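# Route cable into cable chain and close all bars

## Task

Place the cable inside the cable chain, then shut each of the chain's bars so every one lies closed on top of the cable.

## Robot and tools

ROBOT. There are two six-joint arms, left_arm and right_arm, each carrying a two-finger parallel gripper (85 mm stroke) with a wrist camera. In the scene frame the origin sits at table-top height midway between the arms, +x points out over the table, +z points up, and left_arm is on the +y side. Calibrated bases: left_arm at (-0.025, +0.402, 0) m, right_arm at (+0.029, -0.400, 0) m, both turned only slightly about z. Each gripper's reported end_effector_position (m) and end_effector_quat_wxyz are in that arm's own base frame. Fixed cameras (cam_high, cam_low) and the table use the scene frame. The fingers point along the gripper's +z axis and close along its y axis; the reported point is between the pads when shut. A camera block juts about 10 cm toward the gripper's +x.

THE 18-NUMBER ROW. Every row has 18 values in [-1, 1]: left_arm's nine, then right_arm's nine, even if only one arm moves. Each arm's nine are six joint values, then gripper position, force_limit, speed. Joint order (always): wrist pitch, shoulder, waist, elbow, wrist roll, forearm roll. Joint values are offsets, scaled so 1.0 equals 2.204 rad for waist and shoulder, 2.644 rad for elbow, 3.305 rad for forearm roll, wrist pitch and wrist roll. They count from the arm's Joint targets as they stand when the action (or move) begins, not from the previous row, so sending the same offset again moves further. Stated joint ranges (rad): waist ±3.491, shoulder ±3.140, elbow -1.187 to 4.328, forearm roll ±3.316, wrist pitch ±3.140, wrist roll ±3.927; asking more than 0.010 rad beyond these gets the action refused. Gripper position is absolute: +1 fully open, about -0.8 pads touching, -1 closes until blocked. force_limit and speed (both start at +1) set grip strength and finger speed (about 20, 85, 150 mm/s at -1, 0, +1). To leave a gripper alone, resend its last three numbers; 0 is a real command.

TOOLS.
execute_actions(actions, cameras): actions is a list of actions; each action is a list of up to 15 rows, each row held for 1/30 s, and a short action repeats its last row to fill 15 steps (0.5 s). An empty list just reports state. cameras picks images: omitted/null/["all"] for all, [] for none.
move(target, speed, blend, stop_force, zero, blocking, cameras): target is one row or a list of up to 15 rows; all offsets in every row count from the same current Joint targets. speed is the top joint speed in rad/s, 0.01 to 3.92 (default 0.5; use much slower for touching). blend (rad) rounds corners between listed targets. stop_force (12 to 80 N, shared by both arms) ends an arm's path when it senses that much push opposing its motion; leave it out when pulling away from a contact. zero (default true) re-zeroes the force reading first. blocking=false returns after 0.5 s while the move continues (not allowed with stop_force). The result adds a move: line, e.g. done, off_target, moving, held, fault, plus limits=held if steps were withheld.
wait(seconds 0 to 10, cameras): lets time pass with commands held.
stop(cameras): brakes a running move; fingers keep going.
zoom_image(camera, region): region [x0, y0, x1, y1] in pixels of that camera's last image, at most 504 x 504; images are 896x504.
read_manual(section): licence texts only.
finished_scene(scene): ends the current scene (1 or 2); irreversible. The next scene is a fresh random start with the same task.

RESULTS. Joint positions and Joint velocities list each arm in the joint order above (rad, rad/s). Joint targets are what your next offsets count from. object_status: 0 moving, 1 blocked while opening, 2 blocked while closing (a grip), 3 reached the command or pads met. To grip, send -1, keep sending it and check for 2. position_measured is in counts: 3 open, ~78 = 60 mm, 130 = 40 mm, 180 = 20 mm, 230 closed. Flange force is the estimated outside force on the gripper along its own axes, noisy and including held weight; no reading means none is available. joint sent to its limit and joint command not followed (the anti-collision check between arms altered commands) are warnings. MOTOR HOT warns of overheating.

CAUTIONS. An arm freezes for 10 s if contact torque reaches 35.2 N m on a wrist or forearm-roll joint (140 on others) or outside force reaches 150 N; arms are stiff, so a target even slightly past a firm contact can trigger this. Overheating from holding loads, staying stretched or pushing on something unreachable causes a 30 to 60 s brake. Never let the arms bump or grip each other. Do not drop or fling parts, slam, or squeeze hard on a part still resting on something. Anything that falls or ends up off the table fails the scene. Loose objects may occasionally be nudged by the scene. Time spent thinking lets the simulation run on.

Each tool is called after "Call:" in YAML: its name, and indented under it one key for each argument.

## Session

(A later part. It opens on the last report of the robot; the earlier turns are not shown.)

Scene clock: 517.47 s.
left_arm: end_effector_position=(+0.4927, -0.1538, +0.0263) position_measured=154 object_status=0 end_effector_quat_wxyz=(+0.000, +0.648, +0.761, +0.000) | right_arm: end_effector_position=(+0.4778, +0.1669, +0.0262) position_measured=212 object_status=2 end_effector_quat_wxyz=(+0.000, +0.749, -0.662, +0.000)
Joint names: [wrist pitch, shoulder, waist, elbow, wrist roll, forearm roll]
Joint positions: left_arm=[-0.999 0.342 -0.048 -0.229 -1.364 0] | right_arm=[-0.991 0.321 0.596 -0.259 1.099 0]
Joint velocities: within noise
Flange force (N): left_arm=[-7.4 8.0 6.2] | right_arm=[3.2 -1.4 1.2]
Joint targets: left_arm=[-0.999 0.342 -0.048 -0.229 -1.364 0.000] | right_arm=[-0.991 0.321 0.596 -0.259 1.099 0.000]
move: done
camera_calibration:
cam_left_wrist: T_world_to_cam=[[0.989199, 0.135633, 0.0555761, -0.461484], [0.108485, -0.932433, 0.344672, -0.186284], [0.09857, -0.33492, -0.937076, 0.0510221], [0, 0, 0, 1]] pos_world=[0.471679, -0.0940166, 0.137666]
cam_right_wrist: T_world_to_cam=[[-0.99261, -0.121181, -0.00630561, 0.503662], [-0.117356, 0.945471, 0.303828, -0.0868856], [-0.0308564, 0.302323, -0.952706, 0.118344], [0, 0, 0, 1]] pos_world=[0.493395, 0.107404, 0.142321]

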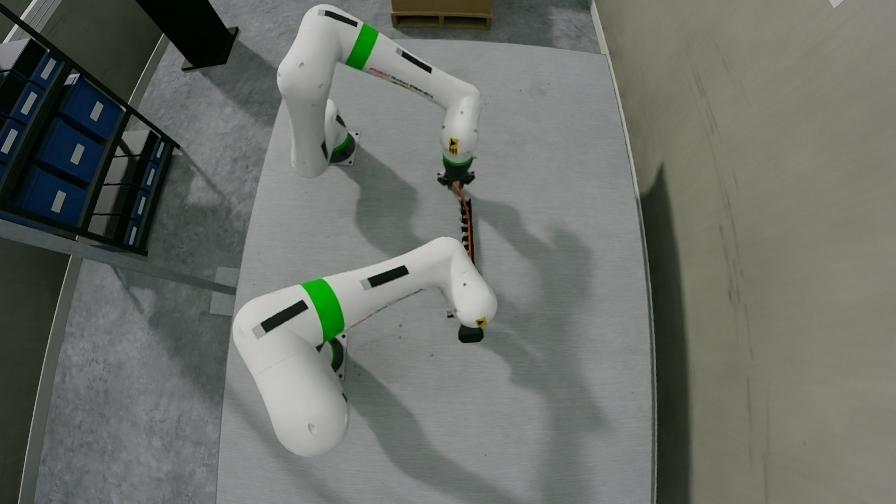

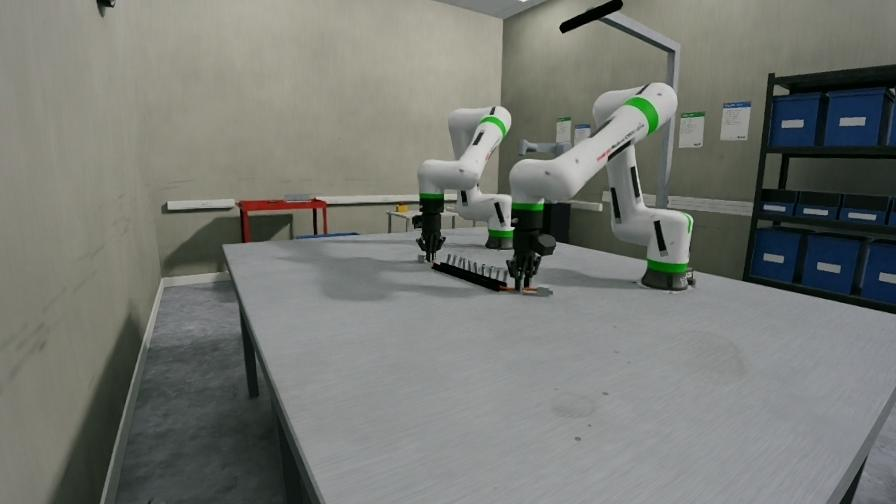

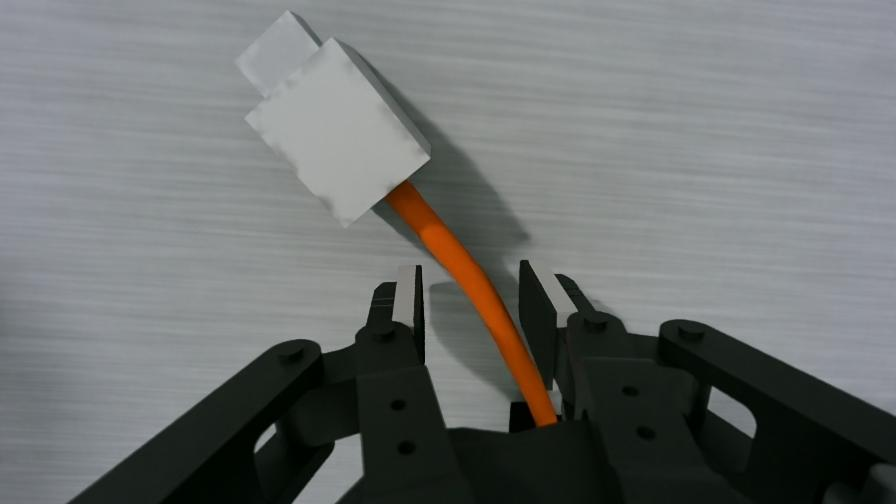

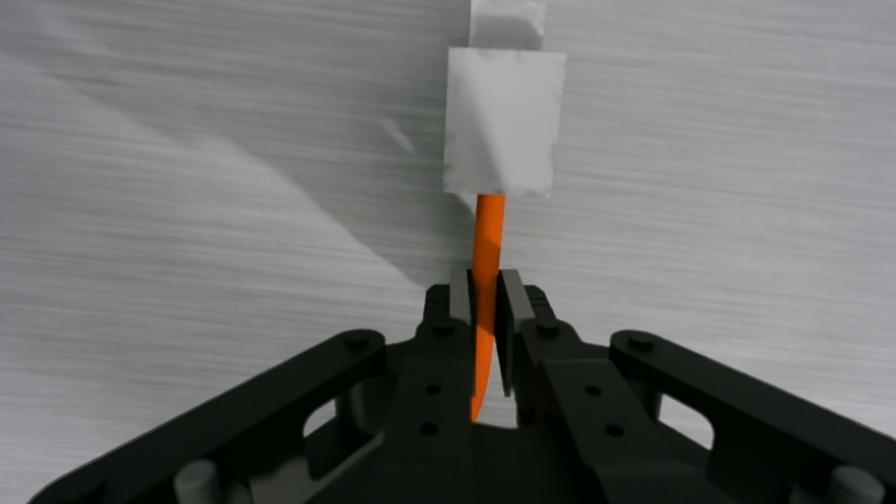

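Call:
move:
  target: [0,0,0,0,0,0,-0.2,-0.5,-1,0,0,0,0,0,0,-0.2,-0.5,-1]
  cameras: ["cam_right_wrist"]

Scene clock: 524.53 s.
left_arm: end_effector_position=(+0.4927, -0.1538, +0.0263) position_measured=154 object_status=3 end_effector_quat_wxyz=(+0.000, +0.648, +0.761, +0.000) | right_arm: end_effector_position=(+0.4778, +0.1669, +0.0262) position_measured=154 object_status=0 end_effector_quat_wxyz=(+0.000, +0.749, -0.662, +0.000)
Joint names: [wrist pitch, shoulder, waist, elbow, wrist roll, forearm roll]
Joint positions: left_arm=[-0.999 0.342 -0.048 -0.229 -1.364 0] | right_arm=[-0.991 0.321 0.596 -0.259 1.099 0]
Joint velocities: within noise
Flange force (N): left_arm=[-6.8 8.4 6.7] | right_arm=[3.2 -0.7 1.7]
Joint targets: left_arm=[-0.999 0.342 -0.048 -0.229 -1.364 0.000] | right_arm=[-0.991 0.321 0.596 -0.259 1.099 0.000]
move: done
camera_calibration:
cam_right_wrist: T_world_to_cam=[[-0.99261, -0.121181, -0.00630561, 0.503662], [-0.117356, 0.945471, 0.303828, -0.0868856], [-0.0308564, 0.302323, -0.952706, 0.118344], [0, 0, 0, 1]] pos_world=[0.493395, 0.107404, 0.142321]
Images, in order (width x height): cam_right_wrist 896x504.

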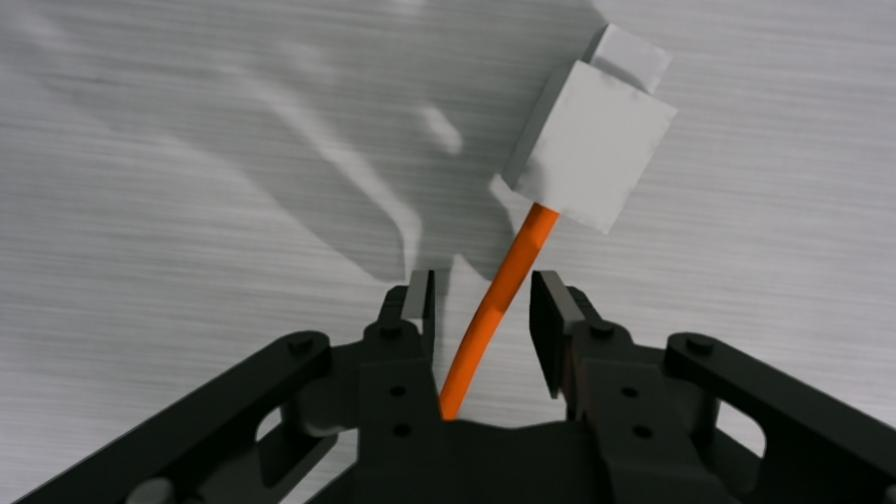

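Call:
move:
  target: [-0.0855,-0.0546,0,0.0611,0,0,-0.2,-0.5,-1,-0.0853,-0.0652,0,0.0524,0,0,-0.2,-0.5,-1]
  speed: 0.15
  cameras: ["cam_left_wrist","cam_right_wrist"]

Scene clock: 534.20 s.
left_arm: end_effector_position=(+0.4955, -0.1539, +0.1498) position_measured=154 object_status=3 end_effector_quat_wxyz=(+0.000, +0.649, +0.761, +0.000) | right_arm: end_effector_position=(+0.4732, +0.1637, +0.1502) position_measured=154 object_status=3 end_effector_quat_wxyz=(+0.000, +0.749, -0.662, +0.000)
Joint names: [wrist pitch, shoulder, waist, elbow, wrist roll, forearm roll]
Joint positions: left_arm=[-1.281 0.222 -0.048 -0.068 -1.364 0] | right_arm=[-1.273 0.177 0.596 -0.12 1.099 0]
Joint velocities: within noise
Flange force (N): left_arm=[-6.6 8.3 3.5] | right_arm=[3.2 -0.7 1.4]
Joint targets: left_arm=[-1.281 0.222 -0.048 -0.068 -1.364 0.000] | right_arm=[-1.273 0.177 0.596 -0.120 1.099 0.000]
move: done
camera_calibration:
cam_left_wrist: T_world_to_cam=[[0.989259, 0.135478, 0.0548831, -0.471049], [0.10857, -0.932416, 0.344693, -0.229396], [0.0978722, -0.335032, -0.93711, 0.166727], [0, 0, 0, 1]] pos_world=[0.474577, -0.094217, 0.261166]
cam_right_wrist: T_world_to_cam=[[-0.992605, -0.121216, -0.00655117, 0.499569], [-0.117459, 0.945408, 0.303984, -0.122154], [-0.0306542, 0.302506, -0.952654, 0.237143], [0, 0, 0, 1]] pos_world=[0.488795, 0.104304, 0.266321]
Images, in order (width x height): cam_left_wrist 896x504, cam_right_wrist 896x504.

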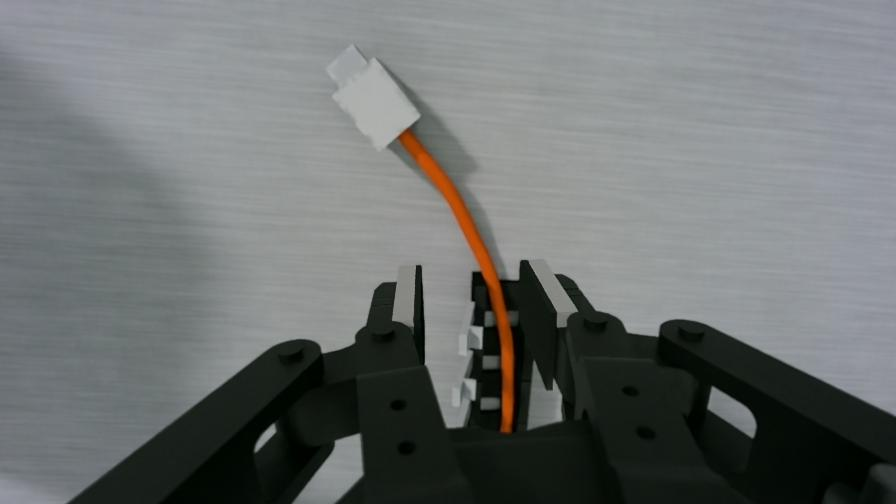

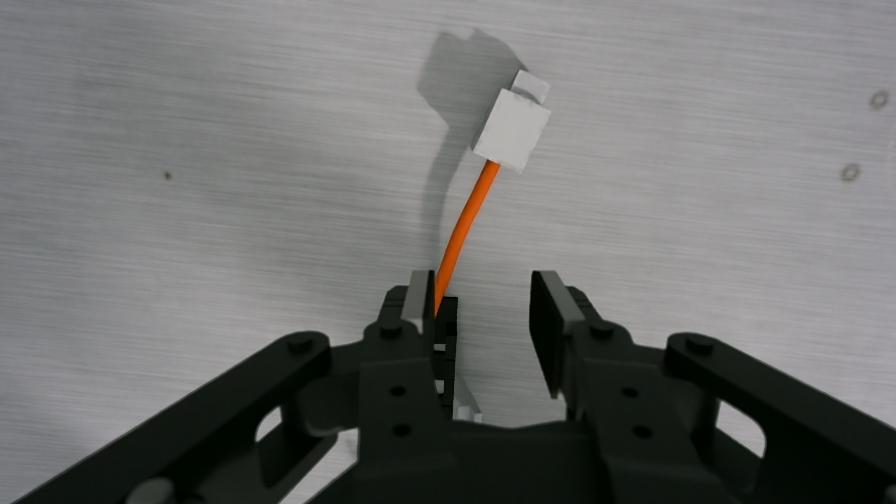

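Call:
move:
  target: [0,0,0.2,0,0,0,-0.2,-0.5,-1,-0.1247,-0.0395,0.2250,0.1225,-0.6629,0,-0.2,-0.5,-1]
  speed: 0.8

Call:
zoom_image:
  camera: "cam_right_wrist"
  region: [320, 200, 540, 350]

Call:
zoom_image:
  camera: "cam_right_wrist"
  region: [520, 200, 740, 350]

Call:
zoom_image:
  camera: "cam_low"
  region: [420, 220, 560, 300]

Scene clock: 547.50 s.
left_arm: end_effector_position=(+0.5138, +0.0722, +0.1498) position_measured=154 object_status=3 end_effector_quat_wxyz=(+0.000, +0.466, +0.885, +0.000) | right_arm: end_effector_position=(+0.3292, +0.3517, +0.3297) position_measured=154 object_status=3 end_effector_quat_wxyz=(+0.000, +0.001, +1.000, +0.000)
Joint names: [wrist pitch, shoulder, waist, elbow, wrist roll, forearm roll]
Joint positions: left_arm=[-1.281 0.222 0.393 -0.068 -1.364 0] | right_arm=[-1.685 0.09 1.091 0.204 -1.093 0]
Joint velocities: within noise
Flange force (N): left_arm=[-6.8 8.2 3.3] | right_arm=[-2.2 -2.7 2.3]
Joint targets: left_arm=[-1.281 0.222 0.393 -0.068 -1.364 0.000] | right_arm=[-1.685 0.090 1.091 0.204 -1.093 0.000]
move: done
camera_calibration:
cam_left_wrist: T_world_to_cam=[[0.836941, 0.544531, 0.0549191, -0.471098], [0.49594, -0.79702, 0.344678, -0.229369], [0.231459, -0.261238, -0.937113, 0.166719], [0, 0, 0, 1]] pos_world=[0.469446, 0.117269, 0.261166]
cam_right_wrist: T_world_to_cam=[[0.00288767, 0.999973, -0.00676866, -0.341405], [0.953043, -0.00070232, 0.302833, -0.390631], [0.30282, -0.00732531, -0.95302, 0.346202], [0, 0, 0, 1]] pos_world=[0.268437, 0.343657, 0.445922]

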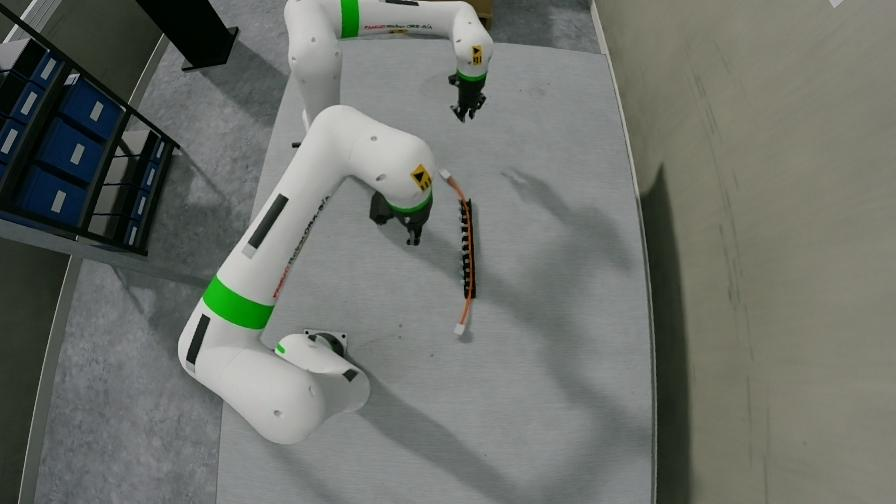

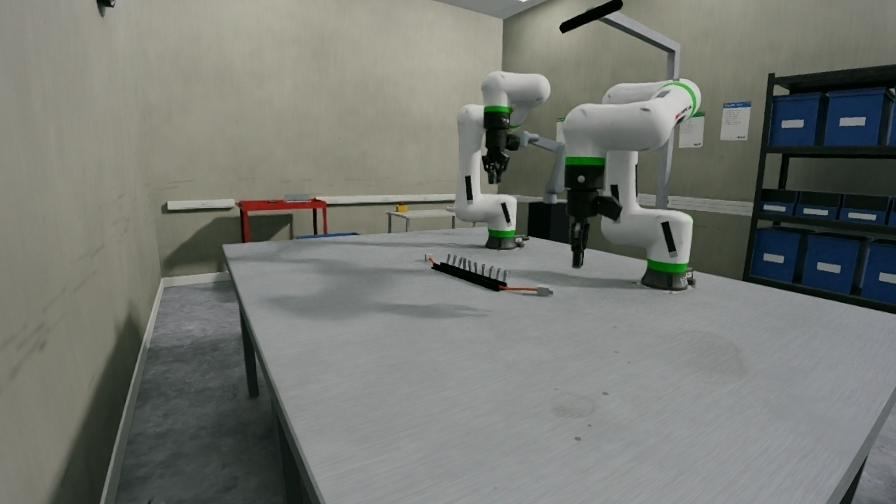

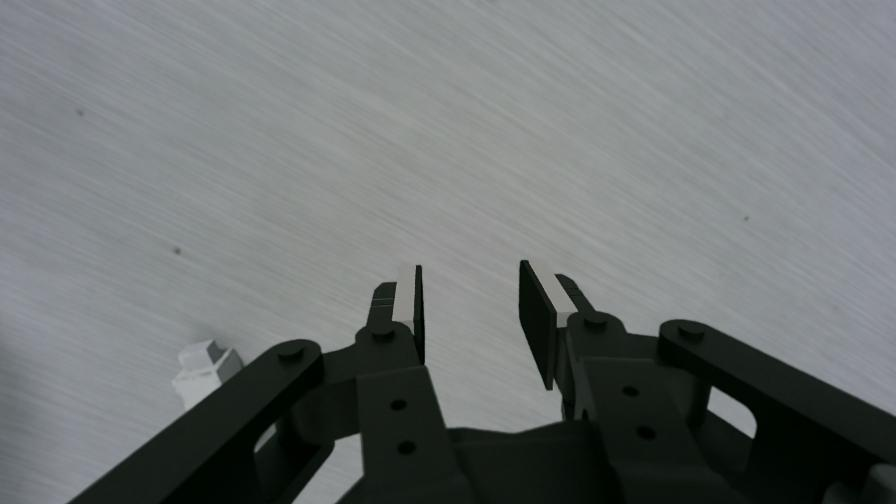

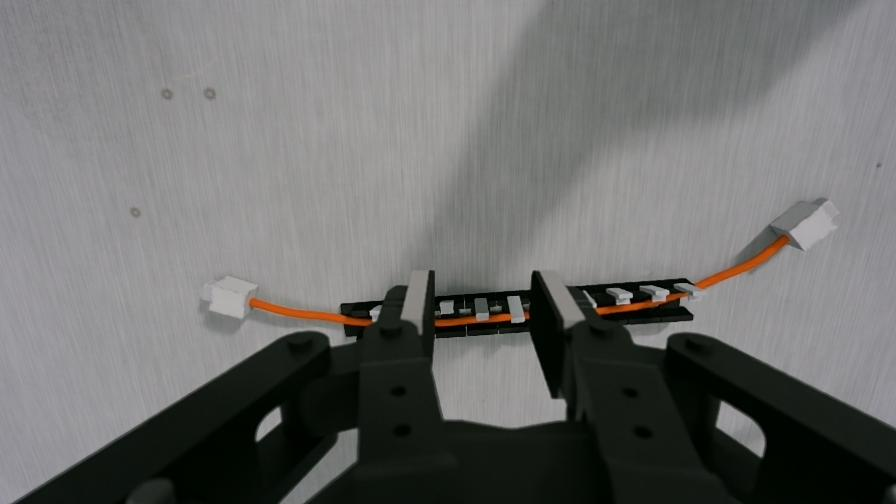

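Scaled by 2.291 from the camera's 896x504 image, which has a finer 1280x720 frame.

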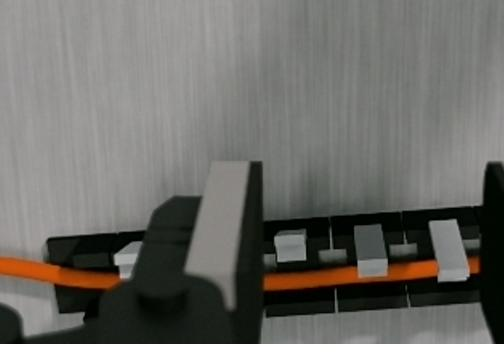

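Scaled by 2.291 from the camera's 896x504 image, which has a finer 1280x720 frame.

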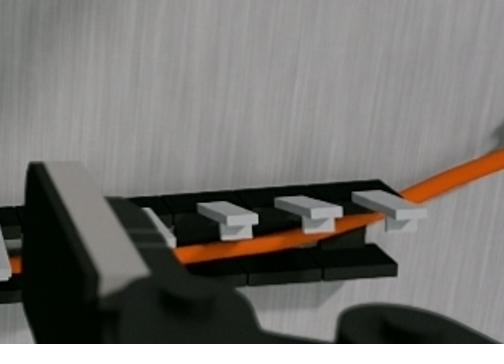

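Scaled by 3.600 from the camera's 896x504 image, which has a finer 1280x720 frame.

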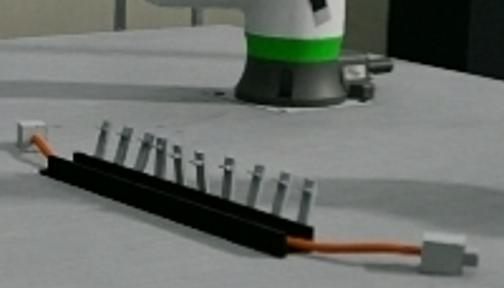

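Call:
move:
  target: [0.0309,0.0358,-0.2617,-0.0087,0.5046,0,-1,-0.5,0,0.1579,0.07,-0.1265,-0.1389,0.1092,0,-1,-0.5,0]
  speed: 0.6

Call:
zoom_image:
  camera: "cam_right_wrist"
  region: [350, 150, 650, 320]

Call:
zoom_image:
  camera: "cam_left_wrist"
  region: [350, 150, 650, 320]

Scene clock: 610.13 s.
left_arm: end_effector_position=(+0.4865, -0.2227, +0.1002) position_measured=232 object_status=3 end_effector_quat_wxyz=(+0.000, -0.060, +0.998, +0.000) | right_arm: end_effector_position=(+0.4339, +0.2693, +0.0998) position_measured=232 object_status=3 end_effector_quat_wxyz=(+0.000, -0.040, +0.999, +0.000)
Joint names: [wrist pitch, shoulder, waist, elbow, wrist roll, forearm roll]
Joint positions: left_arm=[-1.179 0.301 -0.184 -0.091 0.304 0] | right_arm=[-1.163 0.244 0.813 -0.163 -0.732 0]
Joint velocities: within noise
Flange force (N): left_arm=[-8.1 -7.8 4.4] | right_arm=[-1.0 -3.0 1.3]
Joint targets: left_arm=[-1.179 0.301 -0.184 -0.091 0.304 0.000] | right_arm=[-1.163 0.244 0.813 -0.163 -0.732 0.000]
move: done
camera_calibration:
cam_left_wrist: T_world_to_cam=[[-0.0970088, 0.99377, 0.0548623, 0.269483], [0.936077, 0.0723711, 0.344271, -0.454183], [0.338155, 0.0847526, -0.937266, 0.0746723], [0, 0, 0, 1]] pos_world=[0.426041, -0.241263, 0.211565]
cam_right_wrist: T_world_to_cam=[[-0.0790059, 0.996855, -0.00621258, -0.224475], [0.949839, 0.0771685, 0.303069, -0.440362], [0.302595, 0.0180433, -0.952948, 0.0882072], [0, 0, 0, 1]] pos_world=[0.373847, 0.256159, 0.216122]

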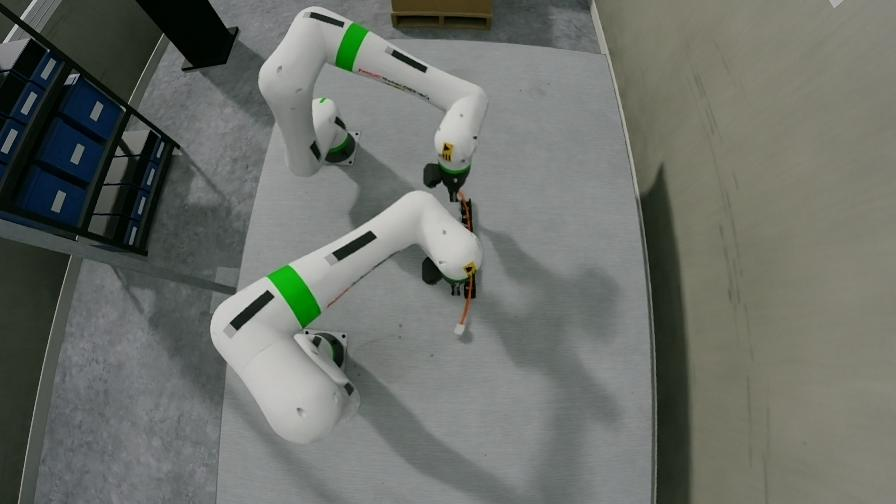

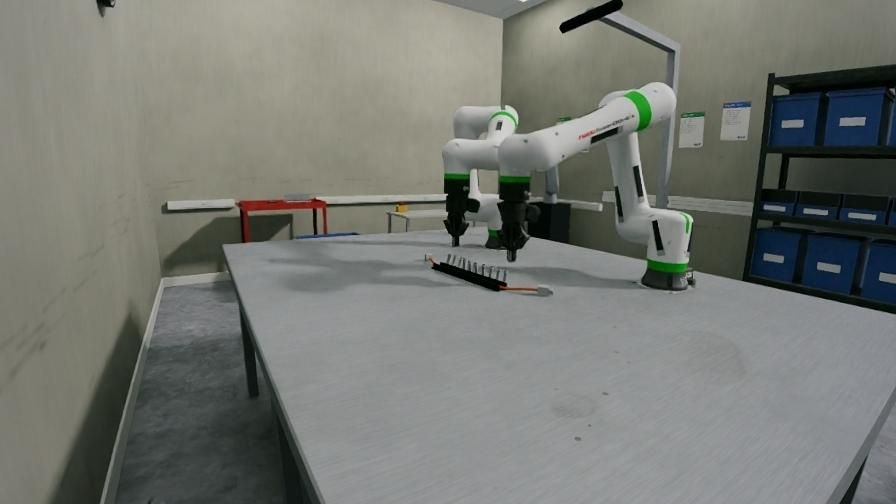

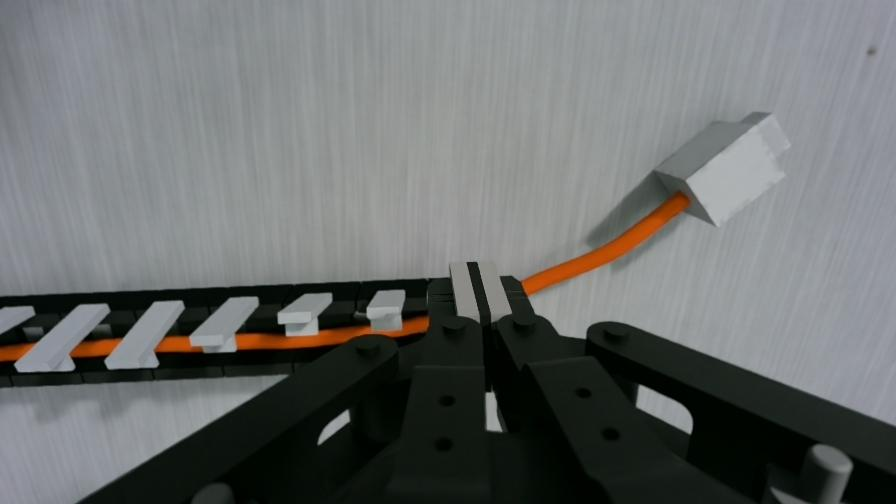

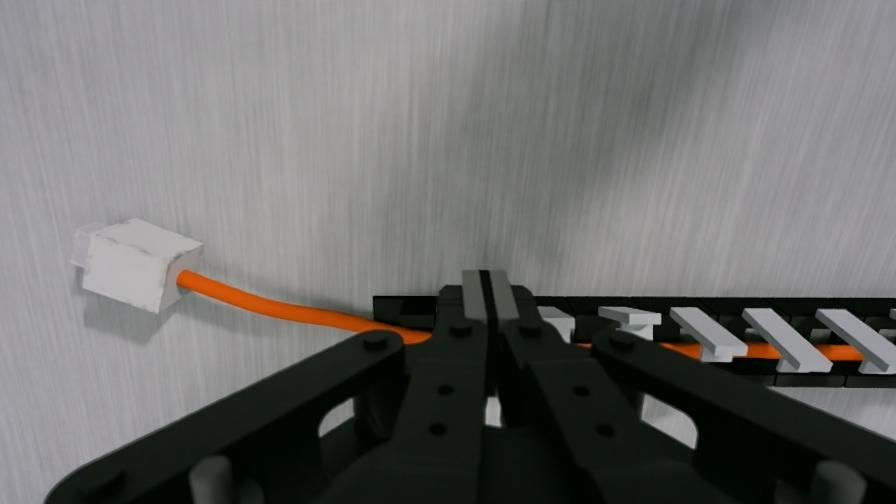

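Scaled by 1.680 from the camera's 896x504 image, which has a finer 1280x720 frame.

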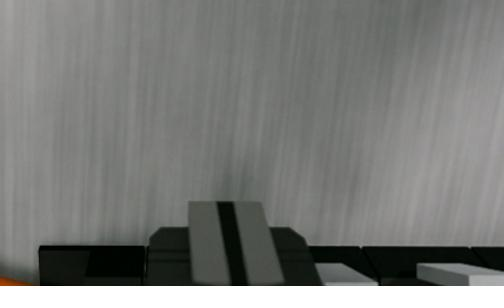

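Scaled by 1.680 from the camera's 896x504 image, which has a finer 1280x720 frame.

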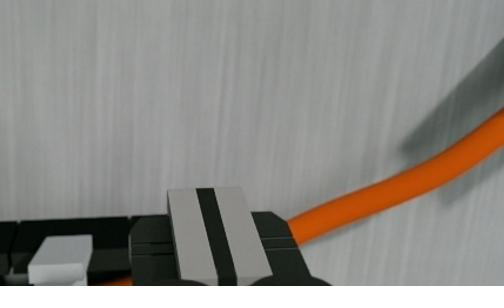

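Call:
move:
  target:
    - [0,0,0,0,0,0,-1,-0.5,0,0.0324,0.0235,-0.0004,-0.0212,0,0,-1,-0.5,0]
    - [0,0,0,0,0,0,-1,-0.5,0,0.0228,0.0638,-0.0255,0.0244,0.0167,0,-1,-0.5,0]
  speed: [0.15,0.05]
  stop_force: 25

Call:
zoom_image:
  camera: "cam_low"
  region: [420, 220, 560, 300]

Scene clock: 651.97 s.
left_arm: end_effector_position=(+0.4865, -0.2227, +0.1002) position_measured=232 object_status=3 end_effector_quat_wxyz=(+0.000, -0.060, +0.998, +0.000) | right_arm: end_effector_position=(+0.4777, +0.2722, +0.0525) position_measured=232 object_status=3 end_effector_quat_wxyz=(-0.001, -0.040, +0.999, +0.000)
Joint names: [wrist pitch, shoulder, waist, elbow, wrist roll, forearm roll]
Joint positions: left_arm=[-1.179 0.301 -0.184 -0.091 0.304 0] | right_arm=[-1.088 0.385 0.756 -0.099 -0.676 0]
Joint velocities: within noise
Flange force (N): left_arm=[-7.7 -7.6 4.6] | right_arm=[-1.1 -2.7 1.5]
Joint targets: left_arm=[-1.179 0.301 -0.184 -0.091 0.304 0.000] | right_arm=[-1.088 0.385 0.756 -0.099 -0.676 0.000]
move: done
camera_calibration:
cam_left_wrist: T_world_to_cam=[[-0.0970088, 0.99377, 0.0548623, 0.269483], [0.936077, 0.0723711, 0.344271, -0.454183], [0.338155, 0.0847526, -0.937266, 0.0746723], [0, 0, 0, 1]] pos_world=[0.426041, -0.241263, 0.211565]
cam_right_wrist: T_world_to_cam=[[-0.0780042, 0.996931, -0.00668185, -0.224751], [0.950082, 0.0763661, 0.302509, -0.467733], [0.302091, 0.0172487, -0.953123, 0.0301437], [0, 0, 0, 1]] pos_world=[0.417747, 0.25926, 0.168722]

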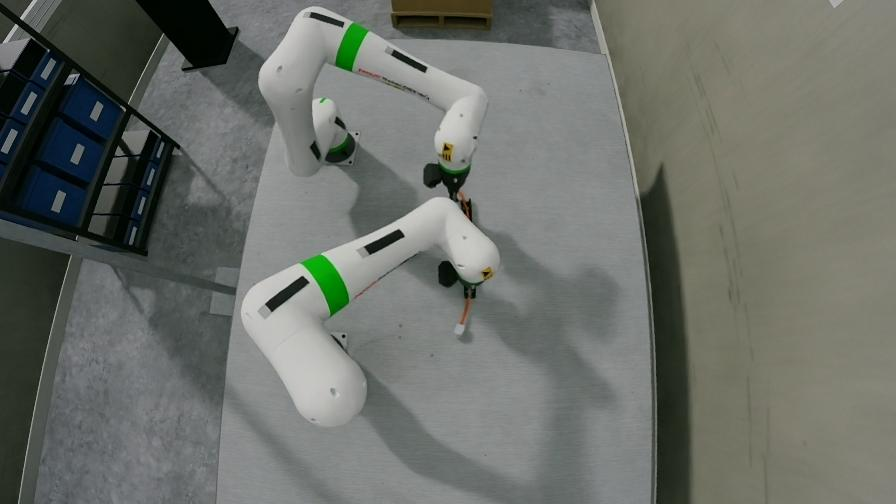

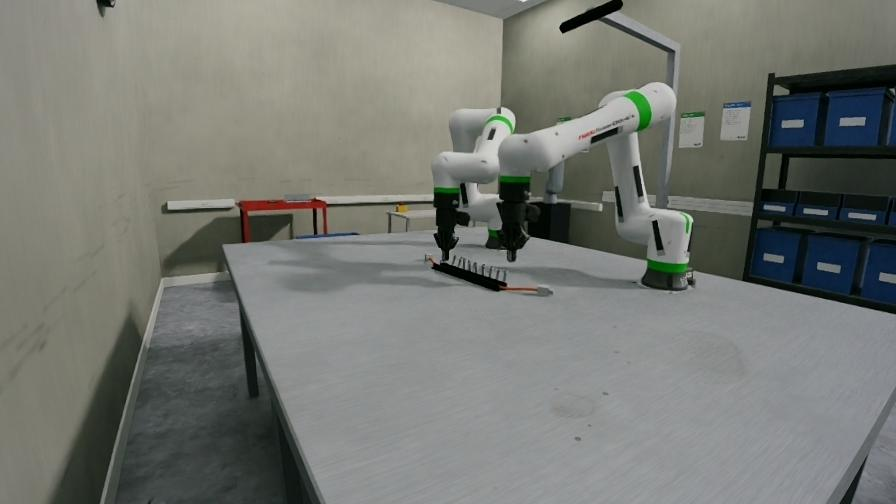

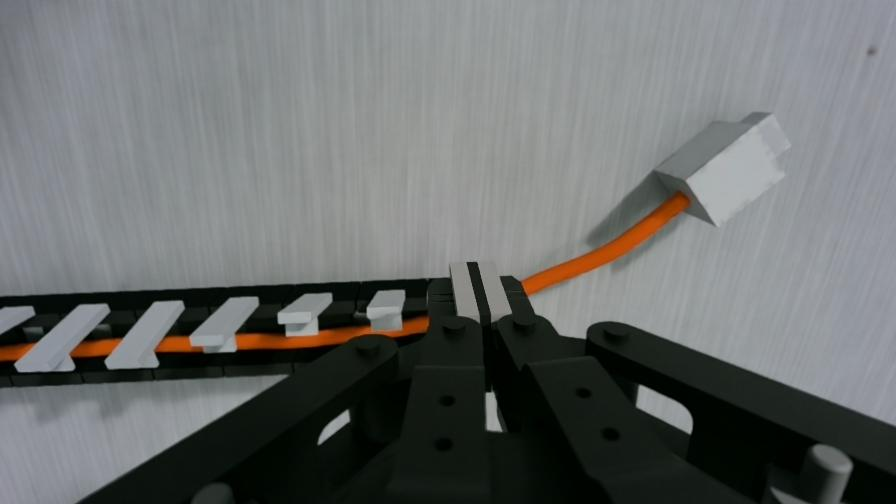

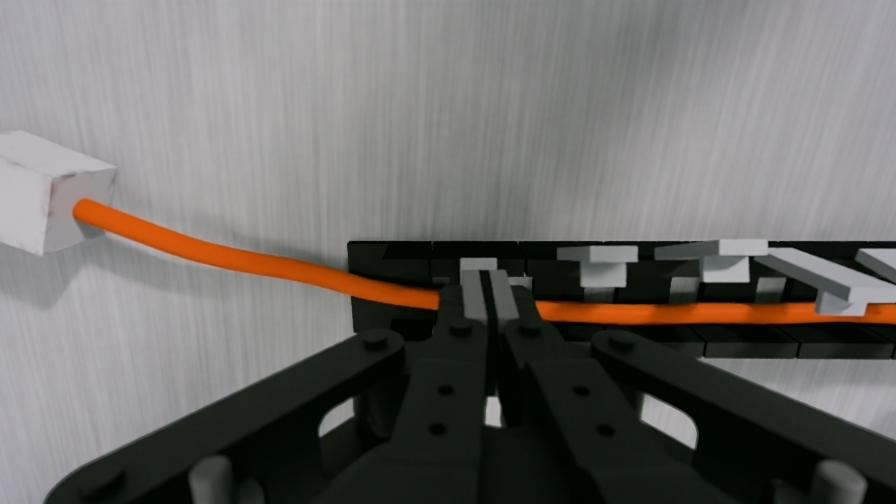

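Scaled by 3.600 from the camera's 896x504 image, which has a finer 1280x720 frame.

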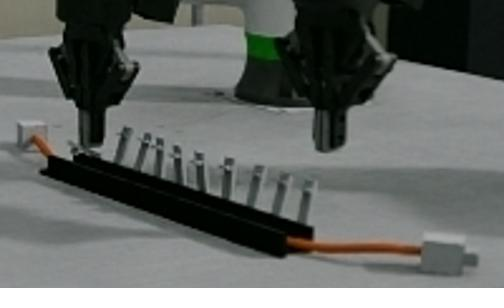

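Call:
move:
  target: [0,0,0,0,0,0,-1,-0.5,0,0.0115,0.0091,0,-0.0061,0,0,-1,-0.5,0]
  speed: 0.015
  stop_force: 25
  cameras: ["cam_right_wrist","cam_low"]

Call:
zoom_image:
  camera: "cam_low"
  region: [420, 220, 560, 300]

Scene clock: 662.00 s.
left_arm: end_effector_position=(+0.4865, -0.2227, +0.1002) position_measured=232 object_status=3 end_effector_quat_wxyz=(+0.000, -0.060, +0.998, +0.000) | right_arm: end_effector_position=(+0.4781, +0.2726, +0.0435) position_measured=232 object_status=3 end_effector_quat_wxyz=(+0.000, -0.040, +0.999, +0.000)
Joint names: [wrist pitch, shoulder, waist, elbow, wrist roll, forearm roll]
Joint positions: left_arm=[-1.179 0.301 -0.184 -0.091 0.304 0] | right_arm=[-1.067 0.396 0.756 -0.108 -0.676 0]
Joint velocities: within noise
Flange force (N): left_arm=[-7.0 -7.4 4.7] | right_arm=[5.9 -0.7 -36.8]
Joint targets: left_arm=[-1.179 0.301 -0.184 -0.091 0.304 0.000] | right_arm=[-1.067 0.396 0.756 -0.108 -0.676 0.000]
move: contact (right_arm); right_arm: the wrist pitch is farthest, 0.017 rad from its target
camera_calibration:
cam_right_wrist: T_world_to_cam=[[-0.078083, 0.99693, -0.00584896, -0.225187], [0.949751, 0.076169, 0.303598, -0.465304], [0.303111, 0.0181508, -0.952782, 0.0207541], [0, 0, 0, 1]] pos_world=[0.418048, 0.259561, 0.159722]
Images, in order (width x height): cam_low 896x504, cam_right_wrist 896x504.

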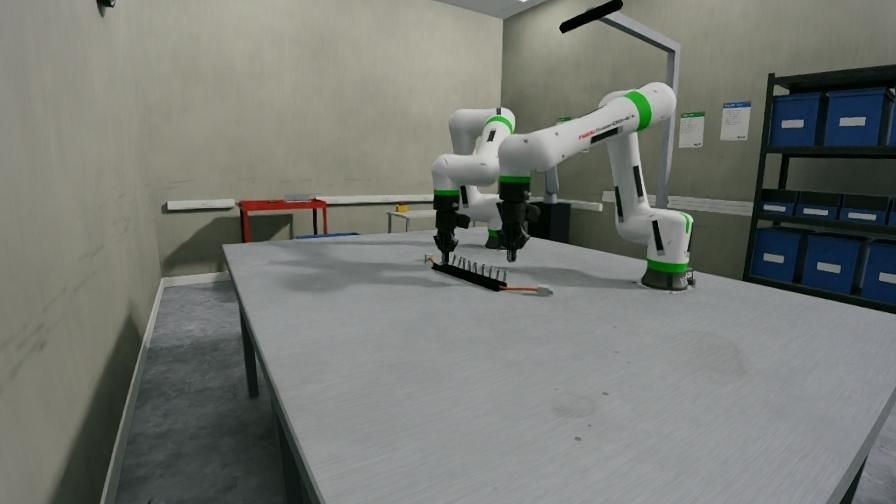

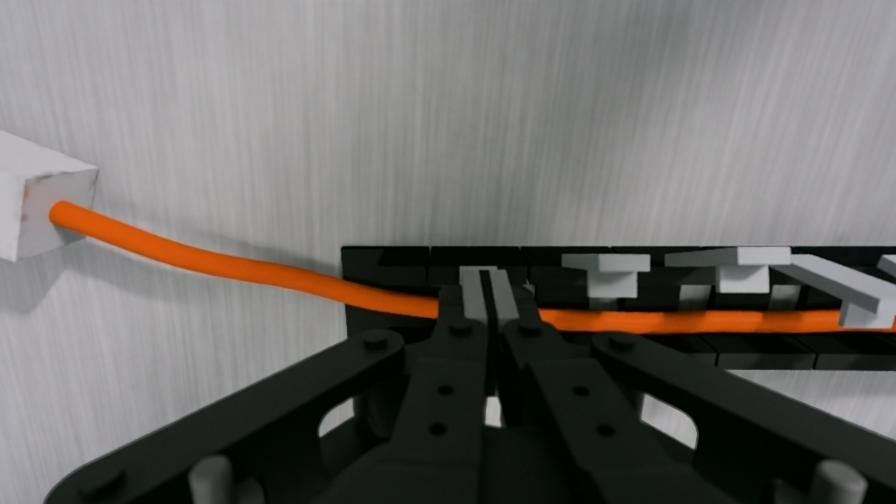

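Scaled by 3.600 from the camera's 896x504 image, which has a finer 1280x720 frame.

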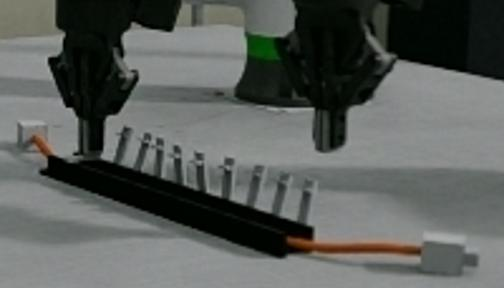

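Call:
move:
  target: [0,0,0,0,0,0,-1,-0.5,0,-0.0195,-0.0154,0,0.0103,0,0,-1,-0.5,0]
  speed: 0.15
  cameras: ["cam_right_wrist","cam_low"]

Call:
zoom_image:
  camera: "cam_low"
  region: [425, 240, 495, 280]

Call:
zoom_image:
  camera: "cam_right_wrist"
  region: [330, 220, 660, 420]

Scene clock: 670.83 s.
left_arm: end_effector_position=(+0.4865, -0.2227, +0.1002) position_measured=232 object_status=3 end_effector_quat_wxyz=(+0.000, -0.060, +0.998, +0.000) | right_arm: end_effector_position=(+0.4767, +0.2712, +0.0720) position_measured=232 object_status=3 end_effector_quat_wxyz=(-0.001, -0.040, +0.999, -0.001)
Joint names: [wrist pitch, shoulder, waist, elbow, wrist roll, forearm roll]
Joint positions: left_arm=[-1.179 0.301 -0.184 -0.091 0.304 0] | right_arm=[-1.132 0.362 0.756 -0.08 -0.676 0]
Joint velocities: within noise
Flange force (N): left_arm=[-7.5 -7.7 4.4] | right_arm=[-1.1 -2.6 2.0]
Joint targets: left_arm=[-1.179 0.301 -0.184 -0.091 0.304 0.000] | right_arm=[-1.132 0.362 0.756 -0.080 -0.676 0.000]
move: done
camera_calibration:
cam_right_wrist: T_world_to_cam=[[-0.0780903, 0.996914, -0.00796275, -0.223601], [0.950485, 0.0768585, 0.301116, -0.472902], [0.300799, 0.0159458, -0.953554, 0.0501332], [0, 0, 0, 1]] pos_world=[0.416945, 0.258458, 0.188423]
Images, in order (width x height): cam_low 896x504, cam_right_wrist 896x504.

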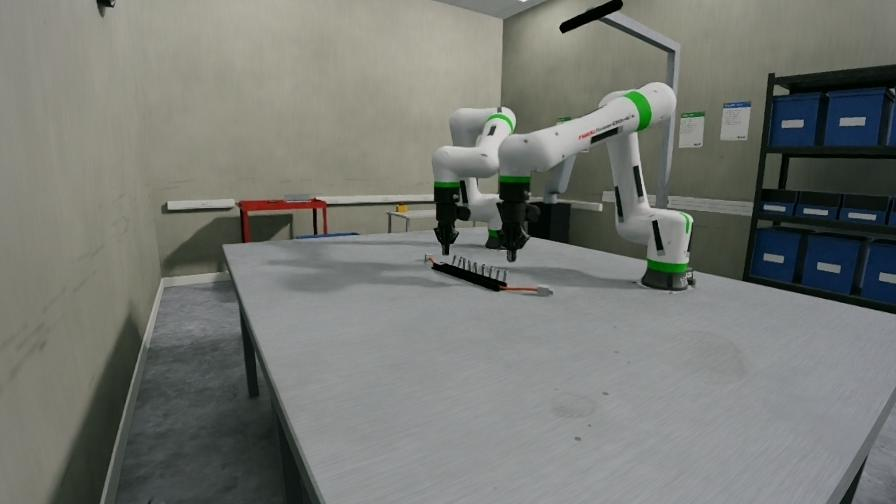

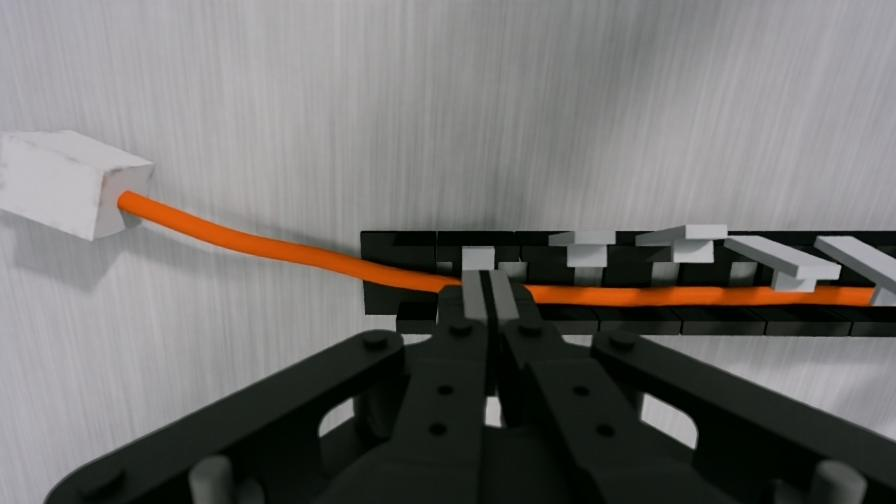

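Scaled by 7.200 from the camera's 896x504 image, which has a finer 1280x720 frame.

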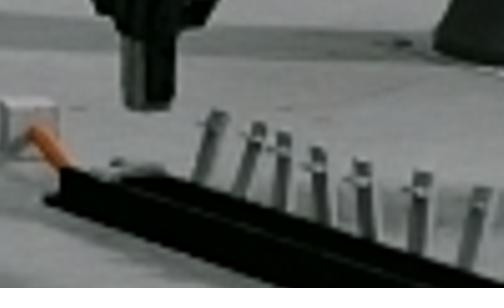

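Scaled by 1.527 from the camera's 896x504 image, which has a finer 1280x720 frame.

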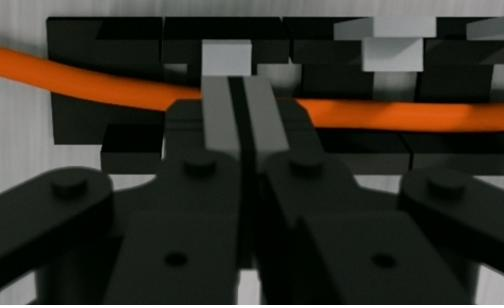

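Call:
move:
  target: [0,0,0,0,0,0,-1,-0.5,0,-0.0125,-0.0368,0.0463,-0.0139,-0.0309,0,-1,-0.5,0]
  speed: 0.15
  cameras: ["cam_right_wrist","cam_low"]

Call:
zoom_image:
  camera: "cam_right_wrist"
  region: [280, 260, 480, 390]

Call:
zoom_image:
  camera: "cam_right_wrist"
  region: [520, 260, 720, 390]

Scene clock: 699.20 s.
left_arm: end_effector_position=(+0.4865, -0.2227, +0.1002) position_measured=232 object_status=3 end_effector_quat_wxyz=(+0.000, -0.060, +0.998, +0.000) | right_arm: end_effector_position=(+0.4317, +0.3011, +0.0999) position_measured=232 object_status=3 end_effector_quat_wxyz=(+0.000, -0.040, +0.999, +0.000)
Joint names: [wrist pitch, shoulder, waist, elbow, wrist roll, forearm roll]
Joint positions: left_arm=[-1.179 0.301 -0.184 -0.091 0.304 0] | right_arm=[-1.173 0.281 0.858 -0.117 -0.779 0]
Joint velocities: within noise
Flange force (N): left_arm=[-8.8 -8.1 4.3] | right_arm=[-1.0 -2.3 1.5]
Joint targets: left_arm=[-1.179 0.301 -0.184 -0.091 0.304 0.000] | right_arm=[-1.173 0.281 0.858 -0.117 -0.779 0.000]
move: done
camera_calibration:
cam_right_wrist: T_world_to_cam=[[-0.0778977, 0.996943, -0.00607775, -0.256916], [0.949861, 0.0760678, 0.303277, -0.440471], [0.302812, 0.0178515, -0.952883, 0.0882574], [0, 0, 0, 1]] pos_world=[0.371648, 0.288061, 0.216122]
Images, in order (width x height): cam_low 896x504, cam_right_wrist 896x504.

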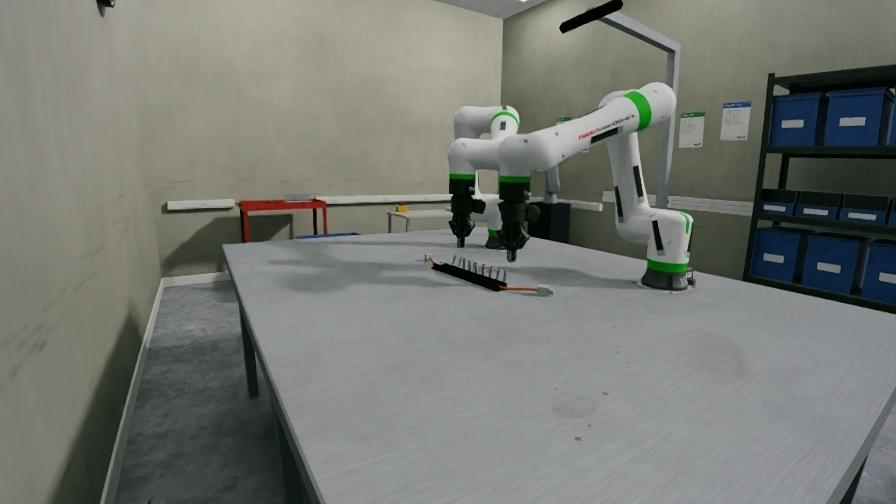

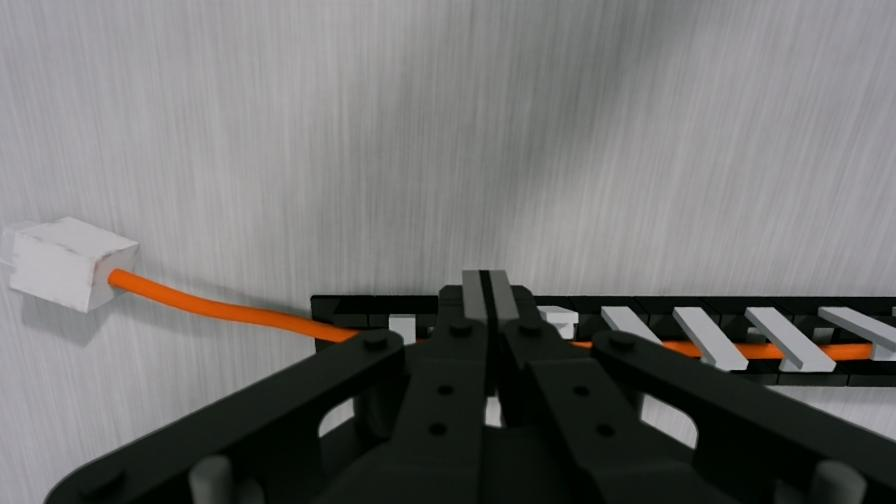

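Scaled by 2.520 from the camera's 896x504 image, which has a finer 1280x720 frame.

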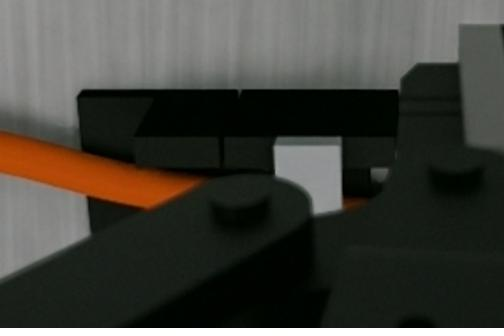

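Scaled by 2.520 from the camera's 896x504 image, which has a finer 1280x720 frame.

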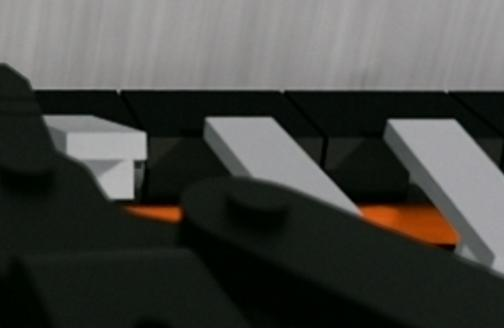

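Call:
zoom_image:
  camera: "cam_low"
  region: [425, 250, 465, 275]

Call:
zoom_image:
  camera: "cam_low"
  region: [425, 245, 525, 300]

Scaled by 12.600 from the camera's 896x504 image, which has a finer 1280x720 frame.

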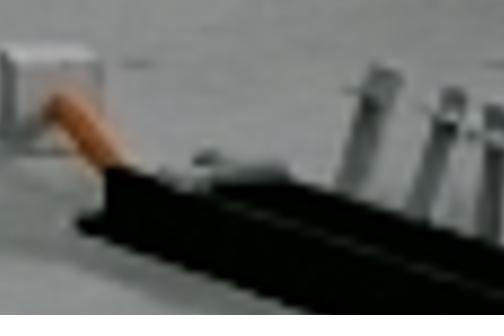

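Scaled by 5.040 from the camera's 896x504 image, which has a finer 1280x720 frame.

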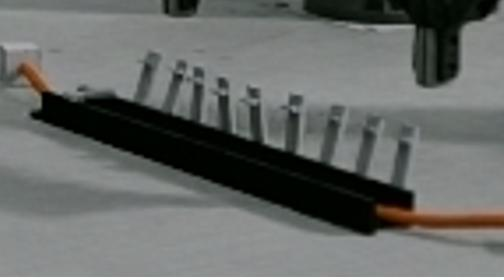

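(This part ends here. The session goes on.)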